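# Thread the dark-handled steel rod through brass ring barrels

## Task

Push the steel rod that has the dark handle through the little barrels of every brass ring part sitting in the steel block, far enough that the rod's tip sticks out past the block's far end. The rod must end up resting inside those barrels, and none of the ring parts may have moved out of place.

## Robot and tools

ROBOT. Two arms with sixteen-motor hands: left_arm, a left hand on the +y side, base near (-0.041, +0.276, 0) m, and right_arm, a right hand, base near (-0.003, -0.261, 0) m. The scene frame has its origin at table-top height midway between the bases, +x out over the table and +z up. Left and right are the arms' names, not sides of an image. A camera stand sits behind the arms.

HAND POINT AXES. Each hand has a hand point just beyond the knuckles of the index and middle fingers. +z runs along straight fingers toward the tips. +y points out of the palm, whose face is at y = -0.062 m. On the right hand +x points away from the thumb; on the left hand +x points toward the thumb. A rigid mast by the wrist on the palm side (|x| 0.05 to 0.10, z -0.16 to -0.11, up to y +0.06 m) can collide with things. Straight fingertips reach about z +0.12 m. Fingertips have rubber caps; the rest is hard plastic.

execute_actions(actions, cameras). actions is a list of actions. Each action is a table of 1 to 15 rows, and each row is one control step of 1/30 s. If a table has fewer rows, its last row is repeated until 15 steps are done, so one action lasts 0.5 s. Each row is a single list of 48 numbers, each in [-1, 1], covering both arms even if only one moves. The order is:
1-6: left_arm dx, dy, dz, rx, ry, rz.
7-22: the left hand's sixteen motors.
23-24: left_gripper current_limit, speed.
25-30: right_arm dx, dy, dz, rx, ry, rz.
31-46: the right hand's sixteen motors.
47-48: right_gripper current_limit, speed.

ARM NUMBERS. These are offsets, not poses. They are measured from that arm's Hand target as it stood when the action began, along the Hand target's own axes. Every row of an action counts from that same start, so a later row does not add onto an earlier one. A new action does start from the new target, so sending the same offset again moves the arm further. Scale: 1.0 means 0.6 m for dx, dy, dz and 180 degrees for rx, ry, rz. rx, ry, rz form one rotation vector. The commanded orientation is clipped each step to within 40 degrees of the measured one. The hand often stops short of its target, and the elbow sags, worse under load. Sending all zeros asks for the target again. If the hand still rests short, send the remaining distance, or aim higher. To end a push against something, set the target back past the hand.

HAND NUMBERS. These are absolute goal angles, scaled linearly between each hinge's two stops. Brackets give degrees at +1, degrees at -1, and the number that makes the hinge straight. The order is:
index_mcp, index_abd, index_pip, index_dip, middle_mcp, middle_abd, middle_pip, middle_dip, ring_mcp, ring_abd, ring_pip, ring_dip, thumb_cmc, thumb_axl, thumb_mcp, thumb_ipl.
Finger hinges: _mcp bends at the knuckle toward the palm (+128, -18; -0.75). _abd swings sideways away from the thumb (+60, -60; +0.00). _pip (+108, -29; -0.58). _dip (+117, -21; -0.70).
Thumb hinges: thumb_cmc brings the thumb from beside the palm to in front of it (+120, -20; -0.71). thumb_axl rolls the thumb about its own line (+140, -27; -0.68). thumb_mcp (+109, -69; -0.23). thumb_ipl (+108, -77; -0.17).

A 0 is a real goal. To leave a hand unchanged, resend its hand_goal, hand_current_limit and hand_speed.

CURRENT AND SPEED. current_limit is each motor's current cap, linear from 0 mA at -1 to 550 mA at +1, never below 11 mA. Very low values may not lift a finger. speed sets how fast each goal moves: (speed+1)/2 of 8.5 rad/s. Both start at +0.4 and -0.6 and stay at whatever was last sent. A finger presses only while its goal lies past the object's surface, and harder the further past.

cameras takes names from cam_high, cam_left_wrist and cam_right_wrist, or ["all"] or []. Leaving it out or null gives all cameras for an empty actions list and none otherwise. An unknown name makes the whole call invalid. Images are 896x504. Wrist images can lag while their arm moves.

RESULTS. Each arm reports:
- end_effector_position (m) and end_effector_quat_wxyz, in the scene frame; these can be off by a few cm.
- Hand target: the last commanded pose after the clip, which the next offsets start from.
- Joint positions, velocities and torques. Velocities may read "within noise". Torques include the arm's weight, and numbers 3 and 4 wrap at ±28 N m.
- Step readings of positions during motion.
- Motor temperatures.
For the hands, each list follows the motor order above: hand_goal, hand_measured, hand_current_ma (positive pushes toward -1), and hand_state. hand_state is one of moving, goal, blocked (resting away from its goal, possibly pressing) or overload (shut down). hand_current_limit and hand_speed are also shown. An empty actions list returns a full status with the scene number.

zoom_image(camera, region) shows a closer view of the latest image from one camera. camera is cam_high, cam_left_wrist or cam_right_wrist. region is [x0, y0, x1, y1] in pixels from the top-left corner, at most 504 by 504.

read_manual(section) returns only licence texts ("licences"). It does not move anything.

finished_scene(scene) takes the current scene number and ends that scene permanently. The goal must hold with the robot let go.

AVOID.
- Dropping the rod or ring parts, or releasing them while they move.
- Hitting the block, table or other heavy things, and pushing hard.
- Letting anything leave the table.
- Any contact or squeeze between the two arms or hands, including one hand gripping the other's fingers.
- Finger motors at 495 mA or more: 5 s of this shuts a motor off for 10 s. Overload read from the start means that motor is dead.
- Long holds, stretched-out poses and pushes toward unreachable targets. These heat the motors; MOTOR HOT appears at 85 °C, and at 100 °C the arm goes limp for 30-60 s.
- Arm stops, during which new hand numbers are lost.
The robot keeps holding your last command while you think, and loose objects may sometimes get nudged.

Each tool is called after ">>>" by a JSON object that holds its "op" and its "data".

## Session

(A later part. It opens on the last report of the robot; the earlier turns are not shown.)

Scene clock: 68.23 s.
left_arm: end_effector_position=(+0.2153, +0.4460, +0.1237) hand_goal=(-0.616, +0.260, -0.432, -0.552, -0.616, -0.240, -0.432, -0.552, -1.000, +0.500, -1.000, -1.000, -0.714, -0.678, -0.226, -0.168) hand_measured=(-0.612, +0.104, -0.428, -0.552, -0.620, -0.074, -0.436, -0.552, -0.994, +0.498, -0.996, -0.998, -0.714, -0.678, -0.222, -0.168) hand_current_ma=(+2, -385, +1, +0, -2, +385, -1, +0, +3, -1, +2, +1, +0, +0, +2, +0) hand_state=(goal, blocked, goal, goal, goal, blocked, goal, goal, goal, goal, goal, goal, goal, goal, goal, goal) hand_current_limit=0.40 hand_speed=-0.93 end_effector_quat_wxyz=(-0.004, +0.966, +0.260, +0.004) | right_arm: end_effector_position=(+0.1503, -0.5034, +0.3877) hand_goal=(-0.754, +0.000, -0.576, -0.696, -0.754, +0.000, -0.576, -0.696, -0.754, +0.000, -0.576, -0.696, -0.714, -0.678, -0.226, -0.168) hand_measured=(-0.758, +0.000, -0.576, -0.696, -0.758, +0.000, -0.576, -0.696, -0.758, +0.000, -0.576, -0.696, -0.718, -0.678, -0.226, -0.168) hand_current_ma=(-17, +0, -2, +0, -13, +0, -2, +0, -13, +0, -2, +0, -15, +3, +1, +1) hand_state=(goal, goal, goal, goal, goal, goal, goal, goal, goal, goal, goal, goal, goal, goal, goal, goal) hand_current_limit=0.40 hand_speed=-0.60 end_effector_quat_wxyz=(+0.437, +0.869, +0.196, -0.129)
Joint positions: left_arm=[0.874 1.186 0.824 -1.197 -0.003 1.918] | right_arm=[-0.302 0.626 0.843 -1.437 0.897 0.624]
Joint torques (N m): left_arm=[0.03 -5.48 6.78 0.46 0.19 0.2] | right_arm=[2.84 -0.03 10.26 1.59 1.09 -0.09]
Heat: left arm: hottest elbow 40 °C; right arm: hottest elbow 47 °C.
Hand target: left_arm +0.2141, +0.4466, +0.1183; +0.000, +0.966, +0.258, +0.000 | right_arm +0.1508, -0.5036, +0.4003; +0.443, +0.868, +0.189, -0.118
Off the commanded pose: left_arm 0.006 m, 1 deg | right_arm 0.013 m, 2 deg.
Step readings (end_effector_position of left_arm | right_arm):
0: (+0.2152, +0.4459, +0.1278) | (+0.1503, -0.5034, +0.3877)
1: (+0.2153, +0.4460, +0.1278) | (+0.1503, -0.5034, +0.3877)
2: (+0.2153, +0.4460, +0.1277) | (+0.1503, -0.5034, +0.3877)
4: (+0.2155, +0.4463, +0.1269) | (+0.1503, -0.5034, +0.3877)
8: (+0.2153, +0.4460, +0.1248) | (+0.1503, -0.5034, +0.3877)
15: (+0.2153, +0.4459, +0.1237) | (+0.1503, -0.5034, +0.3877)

>>> {"op": "execute_actions", "data": {"actions": [[[0,0,0.007,0,0,0,-0.616,0.26,-0.431,-0.551,-0.616,-0.24,-0.431,-0.551,-1,0.5,-1,-1,-0.714,-0.678,-0.226,-0.168,0.4,-0.93,0,0,0,0,0,0,-0.754,0,-0.576,-0.696,-0.754,0,-0.576,-0.696,-0.754,0,-0.576,-0.696,-0.714,-0.678,-0.226,-0.168,0.4,-0.6]]]}}

>>> {"op": "execute_actions", "data": {"actions": [[[0,0,0.007,0,0,0,-0.616,0.26,-0.431,-0.551,-0.616,-0.24,-0.431,-0.551,-1,0.5,-1,-1,-0.714,-0.678,-0.226,-0.168,0.4,-0.93,0,0,0,0,0,0,-0.754,0,-0.576,-0.696,-0.754,0,-0.576,-0.696,-0.754,0,-0.576,-0.696,-0.714,-0.678,-0.226,-0.168,0.4,-0.6]]]}}

Scene clock: 69.37 s.
left_arm: end_effector_position=(+0.2157, +0.4464, +0.1219) hand_goal=(-0.616, +0.260, -0.432, -0.552, -0.616, -0.240, -0.432, -0.552, -1.000, +0.500, -1.000, -1.000, -0.714, -0.678, -0.226, -0.168) hand_measured=(-0.612, +0.106, -0.428, -0.550, -0.620, -0.074, -0.434, -0.552, -0.994, +0.498, -0.996, -0.998, -0.714, -0.678, -0.222, -0.168) hand_current_ma=(+2, -385, +1, +0, -2, +385, -1, +0, +3, -1, +2, +1, +0, +0, +2, +0) hand_state=(goal, blocked, goal, goal, goal, blocked, goal, goal, goal, goal, goal, goal, goal, goal, goal, goal) hand_current_limit=0.40 hand_speed=-0.93 end_effector_quat_wxyz=(-0.005, +0.966, +0.259, +0.005) | right_arm: end_effector_position=(+0.1503, -0.5034, +0.3877) hand_goal=(-0.754, +0.000, -0.576, -0.696, -0.754, +0.000, -0.576, -0.696, -0.754, +0.000, -0.576, -0.696, -0.714, -0.678, -0.226, -0.168) hand_measured=(-0.758, +0.000, -0.576, -0.696, -0.758, +0.000, -0.576, -0.696, -0.758, +0.000, -0.576, -0.696, -0.718, -0.678, -0.226, -0.168) hand_current_ma=(-17, +0, -2, +0, -13, +0, -2, +0, -13, +0, -2, +0, -15, +3, +1, +1) hand_state=(goal, goal, goal, goal, goal, goal, goal, goal, goal, goal, goal, goal, goal, goal, goal, goal) hand_current_limit=0.40 hand_speed=-0.60 end_effector_quat_wxyz=(+0.437, +0.869, +0.196, -0.129)
Joint positions: left_arm=[0.874 1.187 0.819 -1.188 -0.003 1.918] | right_arm=[-0.302 0.626 0.843 -1.437 0.897 0.624]
Joint torques (N m): left_arm=[-0.67 -5.42 6.38 0.58 0.15 0.19] | right_arm=[2.26 -0.79 10.29 1.59 1.13 -0.07]
Heat: left arm: hottest elbow 40 °C; right arm: hottest elbow 47 °C.
Hand target: left_arm +0.2140, +0.4465, +0.1141; +0.000, +0.966, +0.258, +0.000 | right_arm +0.1508, -0.5036, +0.4003; +0.443, +0.868, +0.189, -0.118
Off the commanded pose: left_arm 0.008 m, 1 deg | right_arm 0.013 m, 2 deg.
Step readings (end_effector_position of left_arm | right_arm):
0: (+0.2153, +0.4460, +0.1237) | (+0.1503, -0.5034, +0.3877)
1: (+0.2153, +0.4460, +0.1237) | (+0.1503, -0.5034, +0.3877)
2: (+0.2154, +0.4461, +0.1236) | (+0.1503, -0.5034, +0.3877)
4: (+0.2157, +0.4464, +0.1228) | (+0.1503, -0.5034, +0.3877)
8: (+0.2157, +0.4465, +0.1219) | (+0.1503, -0.5034, +0.3877)
15: (+0.2157, +0.4464, +0.1219) | (+0.1503, -0.5034, +0.3877)

Scene clock: 70.07 s.
left_arm: end_effector_position=(+0.2154, +0.4468, +0.1213) hand_goal=(-0.616, +0.260, -0.432, -0.552, -0.616, -0.240, -0.432, -0.552, -1.000, +0.500, -1.000, -1.000, -0.714, -0.678, -0.226, -0.168) hand_measured=(-0.608, +0.108, -0.426, -0.550, -0.620, -0.074, -0.428, -0.550, -0.994, +0.498, -0.996, -0.998, -0.714, -0.678, -0.222, -0.168) hand_current_ma=(+4, -378, +2, +1, -2, +385, +1, +1, +3, -1, +2, +1, +0, +0, +2, +0) hand_state=(goal, blocked, goal, goal, goal, blocked, goal, goal, goal, goal, goal, goal, goal, goal, goal, goal) hand_current_limit=0.40 hand_speed=-0.93 end_effector_quat_wxyz=(-0.006, +0.966, +0.257, +0.006) | right_arm: end_effector_position=(+0.1503, -0.5034, +0.3877) hand_goal=(-0.754, +0.000, -0.576, -0.696, -0.754, +0.000, -0.576, -0.696, -0.754, +0.000, -0.576, -0.696, -0.714, -0.678, -0.226, -0.168) hand_measured=(-0.758, +0.000, -0.576, -0.696, -0.758, +0.000, -0.576, -0.696, -0.758, +0.000, -0.576, -0.696, -0.718, -0.678, -0.226, -0.168) hand_current_ma=(-17, +0, -2, +0, -13, +0, -2, +0, -13, +0, -2, +0, -15, +3, +1, +1) hand_state=(goal, goal, goal, goal, goal, goal, goal, goal, goal, goal, goal, goal, goal, goal, goal, goal) hand_current_limit=0.40 hand_speed=-0.60 end_effector_quat_wxyz=(+0.437, +0.869, +0.196, -0.129)
Joint positions: left_arm=[0.876 1.187 0.818 -1.184 -0.003 1.924] | right_arm=[-0.302 0.626 0.843 -1.437 0.897 0.624]
Joint torques (N m): left_arm=[-0.09 -4.6 6.08 0.95 0.18 0.11] | right_arm=[2.43 -0.15 10.32 1.55 1.14 -0.07]
Heat: left arm: hottest elbow 40 °C; right arm: hottest elbow 47 °C.
Hand target: left_arm +0.2140, +0.4465, +0.1099; +0.000, +0.966, +0.258, +0.000 | right_arm +0.1508, -0.5036, +0.4003; +0.443, +0.868, +0.189, -0.118
Off the commanded pose: left_arm 0.011 m, 1 deg | right_arm 0.013 m, 2 deg.
Step readings (end_effector_position of left_arm | right_arm):
0: (+0.2157, +0.4464, +0.1219) | (+0.1503, -0.5034, +0.3877)
1: (+0.2158, +0.4465, +0.1219) | (+0.1503, -0.5034, +0.3877)
2: (+0.2158, +0.4465, +0.1219) | (+0.1503, -0.5034, +0.3877)
4: (+0.2157, +0.4466, +0.1216) | (+0.1503, -0.5034, +0.3877)
8: (+0.2154, +0.4468, +0.1213) | (+0.1503, -0.5034, +0.3877)
15: (+0.2154, +0.4468, +0.1213) | (+0.1503, -0.5034, +0.3877)

>>> {"op": "execute_actions", "data": {"actions": [[[0,0,0,0,0,0,-0.616,-0.06,-0.431,-0.551,-0.616,0.1,-0.431,-0.551,-1,0.5,-1,-1,-0.714,-0.678,-0.226,-0.168,0.4,-0.96,0,0,0,0,0,0,-0.754,0,-0.576,-0.696,-0.754,0,-0.576,-0.696,-0.754,0,-0.576,-0.696,-0.714,-0.678,-0.226,-0.168,0.4,-0.6]],[[0,0,0,0,0,0,-0.616,-0.06,-0.431,-0.551,-0.616,0.1,-0.431,-0.551,-1,0.5,-1,-1,-0.714,-0.678,-0.226,-0.168,0.4,-0.96,0,0,0,0,0,0,-0.754,0,-0.576,-0.696,-0.754,0,-0.576,-0.696,-0.754,0,-0.576,-0.696,-0.714,-0.678,-0.226,-0.168,0.4,-0.6]]]}}

>>> {"op": "execute_actions", "data": {"actions": [[[0,0,-0.04,0,0,0,-0.616,-0.06,-0.431,-0.551,-0.616,0.1,-0.431,-0.551,-1,0.5,-1,-1,-0.714,-0.678,-0.226,-0.168,0.4,-0.93,0,0,0,0,0,0,-0.754,0,-0.576,-0.696,-0.754,0,-0.576,-0.696,-0.754,0,-0.576,-0.696,-0.714,-0.678,-0.226,-0.168,0.4,-0.6]],[[0,0,-0.06,0,0,0,-0.616,-0.06,-0.431,-0.551,-0.616,0.1,-0.431,-0.551,-1,0.5,-1,-1,-0.714,-0.678,-0.226,-0.168,0.4,-0.93,0,0,0,0,0,0,-0.754,0,-0.576,-0.696,-0.754,0,-0.576,-0.696,-0.754,0,-0.576,-0.696,-0.714,-0.678,-0.226,-0.168,0.4,-0.6]],[[0,0,-0.06,0,0,0,-0.616,-0.06,-0.431,-0.551,-0.616,0.1,-0.431,-0.551,-1,0.5,-1,-1,-0.714,-0.678,-0.226,-0.168,0.4,-0.93,0,0,0,0,0,0,-0.754,0,-0.576,-0.696,-0.754,0,-0.576,-0.696,-0.754,0,-0.576,-0.696,-0.714,-0.678,-0.226,-0.168,0.4,-0.6]]], "cameras": ["cam_high"]}}

>>> {"op": "zoom_image", "data": {"camera": "cam_high", "region": [540, 190, 680, 290]}}

Scene clock: 73.67 s.
left_arm: end_effector_position=(+0.2191, +0.4502, +0.1214) hand_goal=(-0.616, -0.060, -0.432, -0.552, -0.616, +0.100, -0.432, -0.552, -1.000, +0.500, -1.000, -1.000, -0.714, -0.678, -0.226, -0.168) hand_measured=(-0.614, -0.056, -0.430, -0.550, -0.610, +0.052, -0.428, -0.550, -0.994, +0.498, -0.996, -0.998, -0.714, -0.678, -0.222, -0.168) hand_current_ma=(+0, +1, +0, +1, +2, -59, +2, +1, +3, -1, +2, +1, +0, +0, +2, +0) hand_state=(goal, goal, goal, goal, goal, blocked, goal, goal, goal, goal, goal, goal, goal, goal, goal, goal) hand_current_limit=0.40 hand_speed=-0.96 end_effector_quat_wxyz=(-0.010, +0.966, +0.257, +0.015) | right_arm: end_effector_position=(+0.1503, -0.5034, +0.3877) hand_goal=(-0.754, +0.000, -0.576, -0.696, -0.754, +0.000, -0.576, -0.696, -0.754, +0.000, -0.576, -0.696, -0.714, -0.678, -0.226, -0.168) hand_measured=(-0.758, +0.000, -0.576, -0.696, -0.758, +0.000, -0.576, -0.696, -0.758, +0.000, -0.576, -0.696, -0.718, -0.678, -0.226, -0.168) hand_current_ma=(-17, +0, -2, +0, -13, +0, -2, +0, -13, +0, -2, +0, -15, +3, +1, +1) hand_state=(goal, goal, goal, goal, goal, goal, goal, goal, goal, goal, goal, goal, goal, goal, goal, goal) hand_current_limit=0.40 hand_speed=-0.60 end_effector_quat_wxyz=(+0.437, +0.869, +0.196, -0.129)
Joint positions: left_arm=[0.876 1.188 0.818 -1.164 0.001 1.924] | right_arm=[-0.302 0.626 0.843 -1.437 0.897 0.624]
Joint torques (N m): left_arm=[-0.67 -4.95 6.08 0.28 0.04 0.11] | right_arm=[2.55 -0.03 10.19 1.42 1.17 -0.05]
Heat: left arm: hottest elbow 40 °C; right arm: hottest elbow 47 °C.
Hand target: left_arm +0.2140, +0.4465, +0.1099; +0.000, +0.966, +0.257, +0.000 | right_arm +0.1508, -0.5036, +0.4003; +0.443, +0.868, +0.189, -0.118
Off the commanded pose: left_arm 0.013 m, 2 deg | right_arm 0.013 m, 2 deg.
Step readings (end_effector_position of left_arm | right_arm):
0: (+0.2153, +0.4468, +0.1213) | (+0.1503, -0.5034, +0.3877)
1: (+0.2153, +0.4468, +0.1213) | (+0.1503, -0.5034, +0.3877)
2: (+0.2153, +0.4468, +0.1213) | (+0.1503, -0.5034, +0.3877)
4: (+0.2153, +0.4468, +0.1213) | (+0.1503, -0.5034, +0.3877)
8: (+0.2153, +0.4468, +0.1213) | (+0.1503, -0.5034, +0.3877)
15: (+0.2155, +0.4470, +0.1212) | (+0.1503, -0.5034, +0.3877)
16: (+0.2156, +0.4471, +0.1212) | (+0.1503, -0.5034, +0.3877)
17: (+0.2156, +0.4472, +0.1212) | (+0.1503, -0.5034, +0.3877)
19: (+0.2157, +0.4472, +0.1212) | (+0.1503, -0.5034, +0.3877)
23: (+0.2159, +0.4475, +0.1212) | (+0.1503, -0.5034, +0.3877)
30: (+0.2161, +0.4477, +0.1212) | (+0.1503, -0.5034, +0.3877)

Scene clock: 75.40 s.
left_arm: end_effector_position=(+0.2084, +0.4375, +0.1914) hand_goal=(-0.616, -0.060, -0.432, -0.552, -0.616, +0.100, -0.432, -0.552, -1.000, +0.500, -1.000, -1.000, -0.714, -0.678, -0.226, -0.168) hand_measured=(-0.616, -0.062, -0.430, -0.550, -0.616, +0.096, -0.430, -0.550, -0.994, +0.498, -0.996, -0.998, -0.714, -0.678, -0.222, -0.168) hand_current_ma=(+0, -1, +0, +1, +0, -1, +0, +1, +3, -1, +2, +1, +0, +0, +2, +0) hand_state=(goal, goal, goal, goal, goal, goal, goal, goal, goal, goal, goal, goal, goal, goal, goal, goal) hand_current_limit=0.40 hand_speed=-0.93 end_effector_quat_wxyz=(+0.009, +0.966, +0.257, -0.013) | right_arm: end_effector_position=(+0.1503, -0.5034, +0.3877) hand_goal=(-0.754, +0.000, -0.576, -0.696, -0.754, +0.000, -0.576, -0.696, -0.754, +0.000, -0.576, -0.696, -0.714, -0.678, -0.226, -0.168) hand_measured=(-0.758, +0.000, -0.576, -0.696, -0.758, +0.000, -0.576, -0.696, -0.758, +0.000, -0.576, -0.696, -0.718, -0.678, -0.226, -0.168) hand_current_ma=(-17, +0, -2, +0, -13, +0, -2, +0, -13, +0, -2, +0, -15, +3, +1, +1) hand_state=(goal, goal, goal, goal, goal, goal, goal, goal, goal, goal, goal, goal, goal, goal, goal, goal) hand_current_limit=0.40 hand_speed=-0.60 end_effector_quat_wxyz=(+0.437, +0.869, +0.196, -0.129)
Joint positions: left_arm=[0.876 1.134 0.966 -1.434 0.001 1.924] | right_arm=[-0.302 0.626 0.843 -1.437 0.897 0.624]
Joint torques (N m): left_arm=[-0.56 -6.36 10.25 -0.14 0.03 0.12] | right_arm=[2.2 -0.44 10.17 1.59 1.16 -0.09]
Heat: left arm: hottest elbow 40 °C; right arm: hottest elbow 47 °C.
Hand target: left_arm +0.2141, +0.4465, +0.2059; +0.000, +0.966, +0.257, +0.000 | right_arm +0.1508, -0.5036, +0.4003; +0.443, +0.868, +0.189, -0.118
Off the commanded pose: left_arm 0.018 m, 2 deg | right_arm 0.013 m, 2 deg.
Step readings (end_effector_position of left_arm | right_arm):
0: (+0.2191, +0.4502, +0.1214) | (+0.1503, -0.5034, +0.3877)
1: (+0.2191, +0.4502, +0.1214) | (+0.1503, -0.5034, +0.3877)
2: (+0.2187, +0.4497, +0.1214) | (+0.1503, -0.5034, +0.3877)
4: (+0.2161, +0.4465, +0.1214) | (+0.1503, -0.5034, +0.3877)
8: (+0.2122, +0.4419, +0.1222) | (+0.1503, -0.5034, +0.3877)
15: (+0.2103, +0.4396, +0.1225) | (+0.1503, -0.5034, +0.3877)
16: (+0.2102, +0.4395, +0.1229) | (+0.1503, -0.5034, +0.3877)
17: (+0.2092, +0.4383, +0.1243) | (+0.1503, -0.5034, +0.3877)
19: (+0.2065, +0.4353, +0.1296) | (+0.1503, -0.5034, +0.3877)
23: (+0.2062, +0.4348, +0.1452) | (+0.1503, -0.5034, +0.3877)
30: (+0.2082, +0.4373, +0.1558) | (+0.1503, -0.5034, +0.3877)
31: (+0.2079, +0.4369, +0.1560) | (+0.1503, -0.5034, +0.3877)
32: (+0.2071, +0.4359, +0.1575) | (+0.1503, -0.5034, +0.3877)
34: (+0.2055, +0.4340, +0.1635) | (+0.1503, -0.5034, +0.3877)
38: (+0.2077, +0.4367, +0.1815) | (+0.1503, -0.5034, +0.3877)
45: (+0.2089, +0.4380, +0.1914) | (+0.1503, -0.5034, +0.3877)
Images, in order (width x height): cam_high 896x504.

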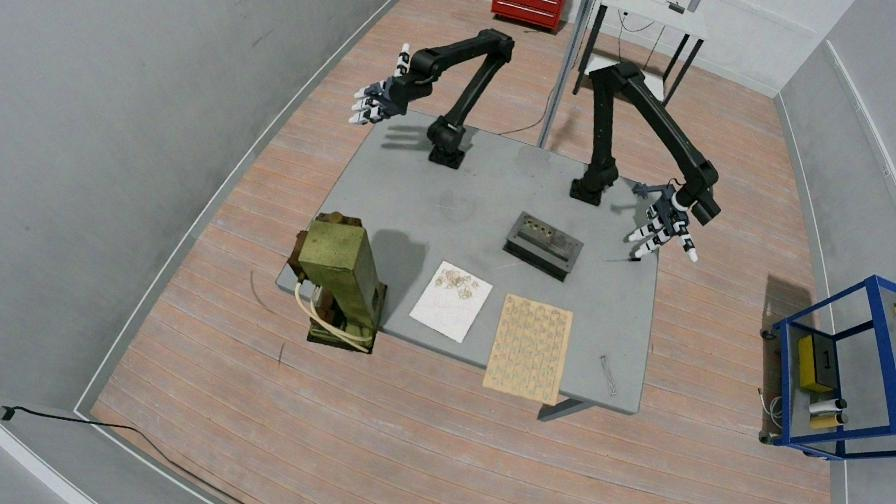

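Scaled by 3.600 from the camera's 896x504 image, which has a finer 1280x720 frame.

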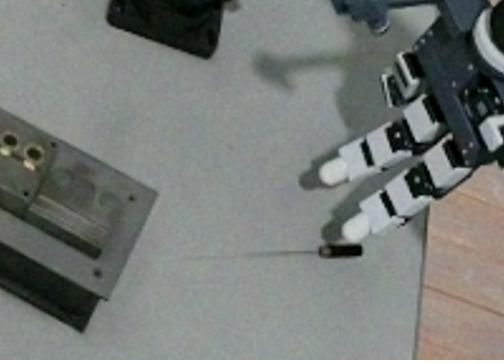

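>>> {"op": "execute_actions", "data": {"actions": [[[0.087,-0.0135,0,0,0,-0.192,-0.616,-0.06,-0.431,-0.551,-0.616,0.1,-0.431,-0.551,-1,0.5,-1,-1,-0.714,-0.678,-0.226,-0.168,0.4,-0.93,0,0,0,0,0,0,-0.754,0,-0.576,-0.696,-0.754,0,-0.576,-0.696,-0.754,0,-0.576,-0.696,-0.714,-0.678,-0.226,-0.168,0.4,-0.6]],[[0.0655,-0.0117,0,0,0,-0.192,-0.616,-0.06,-0.431,-0.551,-0.616,0.1,-0.431,-0.551,-1,0.5,-1,-1,-0.714,-0.678,-0.226,-0.168,0.4,-0.93,0,0,0,0,0,0,-0.754,0,-0.576,-0.696,-0.754,0,-0.576,-0.696,-0.754,0,-0.576,-0.696,-0.714,-0.678,-0.226,-0.168,0.4,-0.6]],[[0.0475,-0.0227,0,0,0,-0.192,-0.616,-0.06,-0.431,-0.551,-0.616,0.1,-0.431,-0.551,-1,0.5,-1,-1,-0.714,-0.678,-0.226,-0.168,0.4,-0.93,0,0,0,0,0,0,-0.754,0,-0.576,-0.696,-0.754,0,-0.576,-0.696,-0.754,0,-0.576,-0.696,-0.714,-0.678,-0.226,-0.168,0.4,-0.6]],[[0.0383,-0.0417,0,0,0,-0.192,-0.616,-0.06,-0.431,-0.551,-0.616,0.1,-0.431,-0.551,-1,0.5,-1,-1,-0.714,-0.678,-0.226,-0.168,0.4,-0.93,0,0,0,0,0,0,-0.754,0,-0.576,-0.696,-0.754,0,-0.576,-0.696,-0.754,0,-0.576,-0.696,-0.714,-0.678,-0.226,-0.168,0.4,-0.6]],[[0.0422,-0.0623,0,0,0,-0.192,-0.616,-0.06,-0.431,-0.551,-0.616,0.1,-0.431,-0.551,-1,0.5,-1,-1,-0.714,-0.678,-0.226,-0.168,0.4,-0.93,0,0,0,0,0,0,-0.754,0,-0.576,-0.696,-0.754,0,-0.576,-0.696,-0.754,0,-0.576,-0.696,-0.714,-0.678,-0.226,-0.168,0.4,-0.6]],[[0,0,0,0,0,0,-0.616,-0.06,-0.431,-0.551,-0.616,0.1,-0.431,-0.551,-1,0.5,-1,-1,-0.714,-0.678,-0.226,-0.168,0.4,-0.93,0,0,0,0,0,0,-0.754,0,-0.576,-0.696,-0.754,0,-0.576,-0.696,-0.754,0,-0.576,-0.696,-0.714,-0.678,-0.226,-0.168,0.4,-0.6]]], "cameras": ["cam_high", "cam_left_wrist"]}}

>>> {"op": "zoom_image", "data": {"camera": "cam_high", "region": [540, 190, 680, 290]}}

Scene clock: 82.33 s.
left_arm: end_effector_position=(+0.1674, +0.5061, +0.1942) hand_goal=(-0.616, -0.060, -0.432, -0.552, -0.616, +0.100, -0.432, -0.552, -1.000, +0.500, -1.000, -1.000, -0.714, -0.678, -0.226, -0.168) hand_measured=(-0.616, -0.062, -0.430, -0.550, -0.616, +0.096, -0.430, -0.550, -0.994, +0.498, -0.996, -0.998, -0.712, -0.678, -0.222, -0.168) hand_current_ma=(+0, -1, +0, +1, +0, -1, +0, +1, +3, -1, +2, +1, +0, +0, +2, +0) hand_state=(goal, goal, goal, goal, goal, goal, goal, goal, goal, goal, goal, goal, goal, goal, goal, goal) hand_current_limit=0.40 hand_speed=-0.93 end_effector_quat_wxyz=(-0.014, -0.195, +0.981, -0.006) | right_arm: end_effector_position=(+0.1503, -0.5034, +0.3877) hand_goal=(-0.754, +0.000, -0.576, -0.696, -0.754, +0.000, -0.576, -0.696, -0.754, +0.000, -0.576, -0.696, -0.714, -0.678, -0.226, -0.168) hand_measured=(-0.758, +0.000, -0.576, -0.696, -0.758, +0.000, -0.576, -0.696, -0.758, +0.000, -0.576, -0.696, -0.718, -0.678, -0.226, -0.168) hand_current_ma=(-17, +0, -2, +0, -13, +0, -2, +0, -13, +0, -2, +0, -15, +3, +1, +1) hand_state=(goal, goal, goal, goal, goal, goal, goal, goal, goal, goal, goal, goal, goal, goal, goal, goal) hand_current_limit=0.40 hand_speed=-0.60 end_effector_quat_wxyz=(+0.437, +0.869, +0.196, -0.129)
Joint positions: left_arm=[0.552 1.175 1.005 -1.432 0.002 -1.413] | right_arm=[-0.302 0.626 0.843 -1.437 0.897 0.624]
Joint torques (N m): left_arm=[-1.55 -5.71 10.61 0.27 -0.2 -0.02] | right_arm=[2.49 0.09 10.15 1.51 1.12 -0.09]
Heat: left arm: hottest elbow 41 °C; right arm: hottest elbow 48 °C.
Hand target: left_arm +0.1816, +0.5120, +0.2059; +0.000, -0.196, +0.981, +0.000 | right_arm +0.1508, -0.5036, +0.4003; +0.443, +0.868, +0.189, -0.118
Off the commanded pose: left_arm 0.019 m, 2 deg | right_arm 0.013 m, 2 deg.
Step readings (end_effector_position of left_arm | right_arm):
0: (+0.2084, +0.4375, +0.1914) | (+0.1503, -0.5034, +0.3877)
1: (+0.2089, +0.4377, +0.1915) | (+0.1503, -0.5034, +0.3877)
2: (+0.2116, +0.4389, +0.1922) | (+0.1503, -0.5034, +0.3877)
4: (+0.2198, +0.4438, +0.1940) | (+0.1503, -0.5034, +0.3877)
8: (+0.2301, +0.4573, +0.1942) | (+0.1503, -0.5034, +0.3877)
15: (+0.2411, +0.4666, +0.1915) | (+0.1503, -0.5034, +0.3877)
16: (+0.2426, +0.4674, +0.1913) | (+0.1503, -0.5034, +0.3877)
17: (+0.2450, +0.4695, +0.1919) | (+0.1503, -0.5034, +0.3877)
19: (+0.2492, +0.4774, +0.1931) | (+0.1503, -0.5034, +0.3877)
23: (+0.2507, +0.4946, +0.1926) | (+0.1503, -0.5034, +0.3877)
30: (+0.2552, +0.5025, +0.1900) | (+0.1503, -0.5034, +0.3877)
31: (+0.2558, +0.5031, +0.1899) | (+0.1503, -0.5034, +0.3877)
32: (+0.2559, +0.5051, +0.1900) | (+0.1503, -0.5034, +0.3877)
34: (+0.2541, +0.5120, +0.1908) | (+0.1503, -0.5034, +0.3877)
38: (+0.2457, +0.5247, +0.1919) | (+0.1503, -0.5034, +0.3877)
45: (+0.2398, +0.5289, +0.1911) | (+0.1503, -0.5034, +0.3877)
46: (+0.2392, +0.5293, +0.1911) | (+0.1503, -0.5034, +0.3877)
47: (+0.2377, +0.5297, +0.1909) | (+0.1503, -0.5034, +0.3877)
49: (+0.2326, +0.5303, +0.1902) | (+0.1503, -0.5034, +0.3877)
53: (+0.2202, +0.5308, +0.1893) | (+0.1503, -0.5034, +0.3877)
60: (+0.2070, +0.5326, +0.1921) | (+0.1503, -0.5034, +0.3877)
61: (+0.2060, +0.5329, +0.1923) | (+0.1503, -0.5034, +0.3877)
62: (+0.2038, +0.5314, +0.1918) | (+0.1503, -0.5034, +0.3877)
64: (+0.1989, +0.5232, +0.1899) | (+0.1503, -0.5034, +0.3877)
68: (+0.1882, +0.5092, +0.1895) | (+0.1503, -0.5034, +0.3877)
75: (+0.1739, +0.5073, +0.1943) | (+0.1503, -0.5034, +0.3877)
76: (+0.1730, +0.5076, +0.1945) | (+0.1503, -0.5034, +0.3877)
77: (+0.1723, +0.5076, +0.1943) | (+0.1503, -0.5034, +0.3877)
79: (+0.1706, +0.5075, +0.1937) | (+0.1503, -0.5034, +0.3877)
83: (+0.1686, +0.5068, +0.1933) | (+0.1503, -0.5034, +0.3877)
90: (+0.1677, +0.5064, +0.1942) | (+0.1503, -0.5034, +0.3877)
camera_calibration:
cam_left_wrist: T_world_to_cam=[[0.96091, -0.26648, -0.075102, -0.0372886], [-0.12378, -0.656142, 0.744417, 0.156509], [-0.24765, -0.706021, -0.663478, 0.652611], [0, 0, 0, 1]] pos_world=[0.216823, 0.553513, 0.313685]
Images, in order (width x height): cam_high 896x504, cam_left_wrist 896x504.

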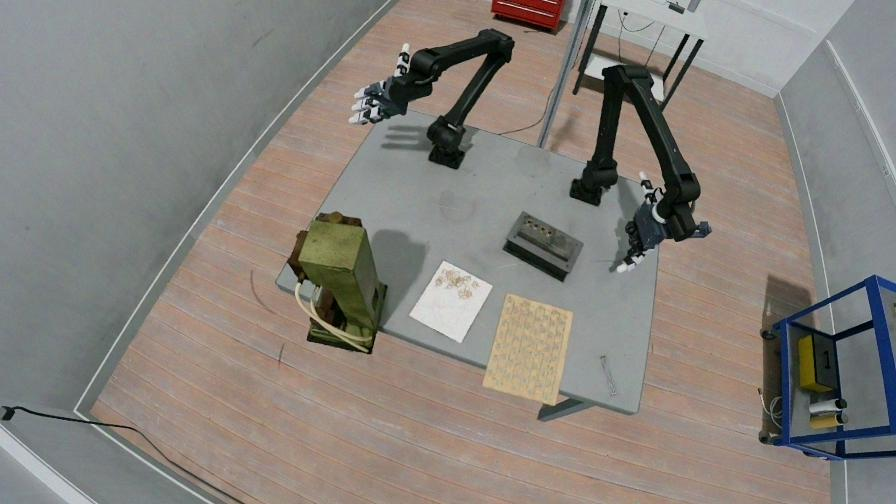

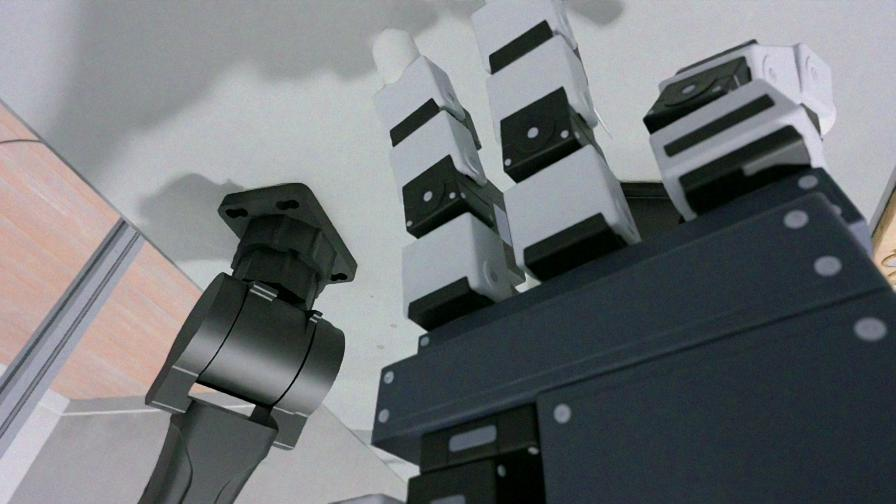

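Scaled by 3.600 from the camera's 896x504 image, which has a finer 1280x720 frame.

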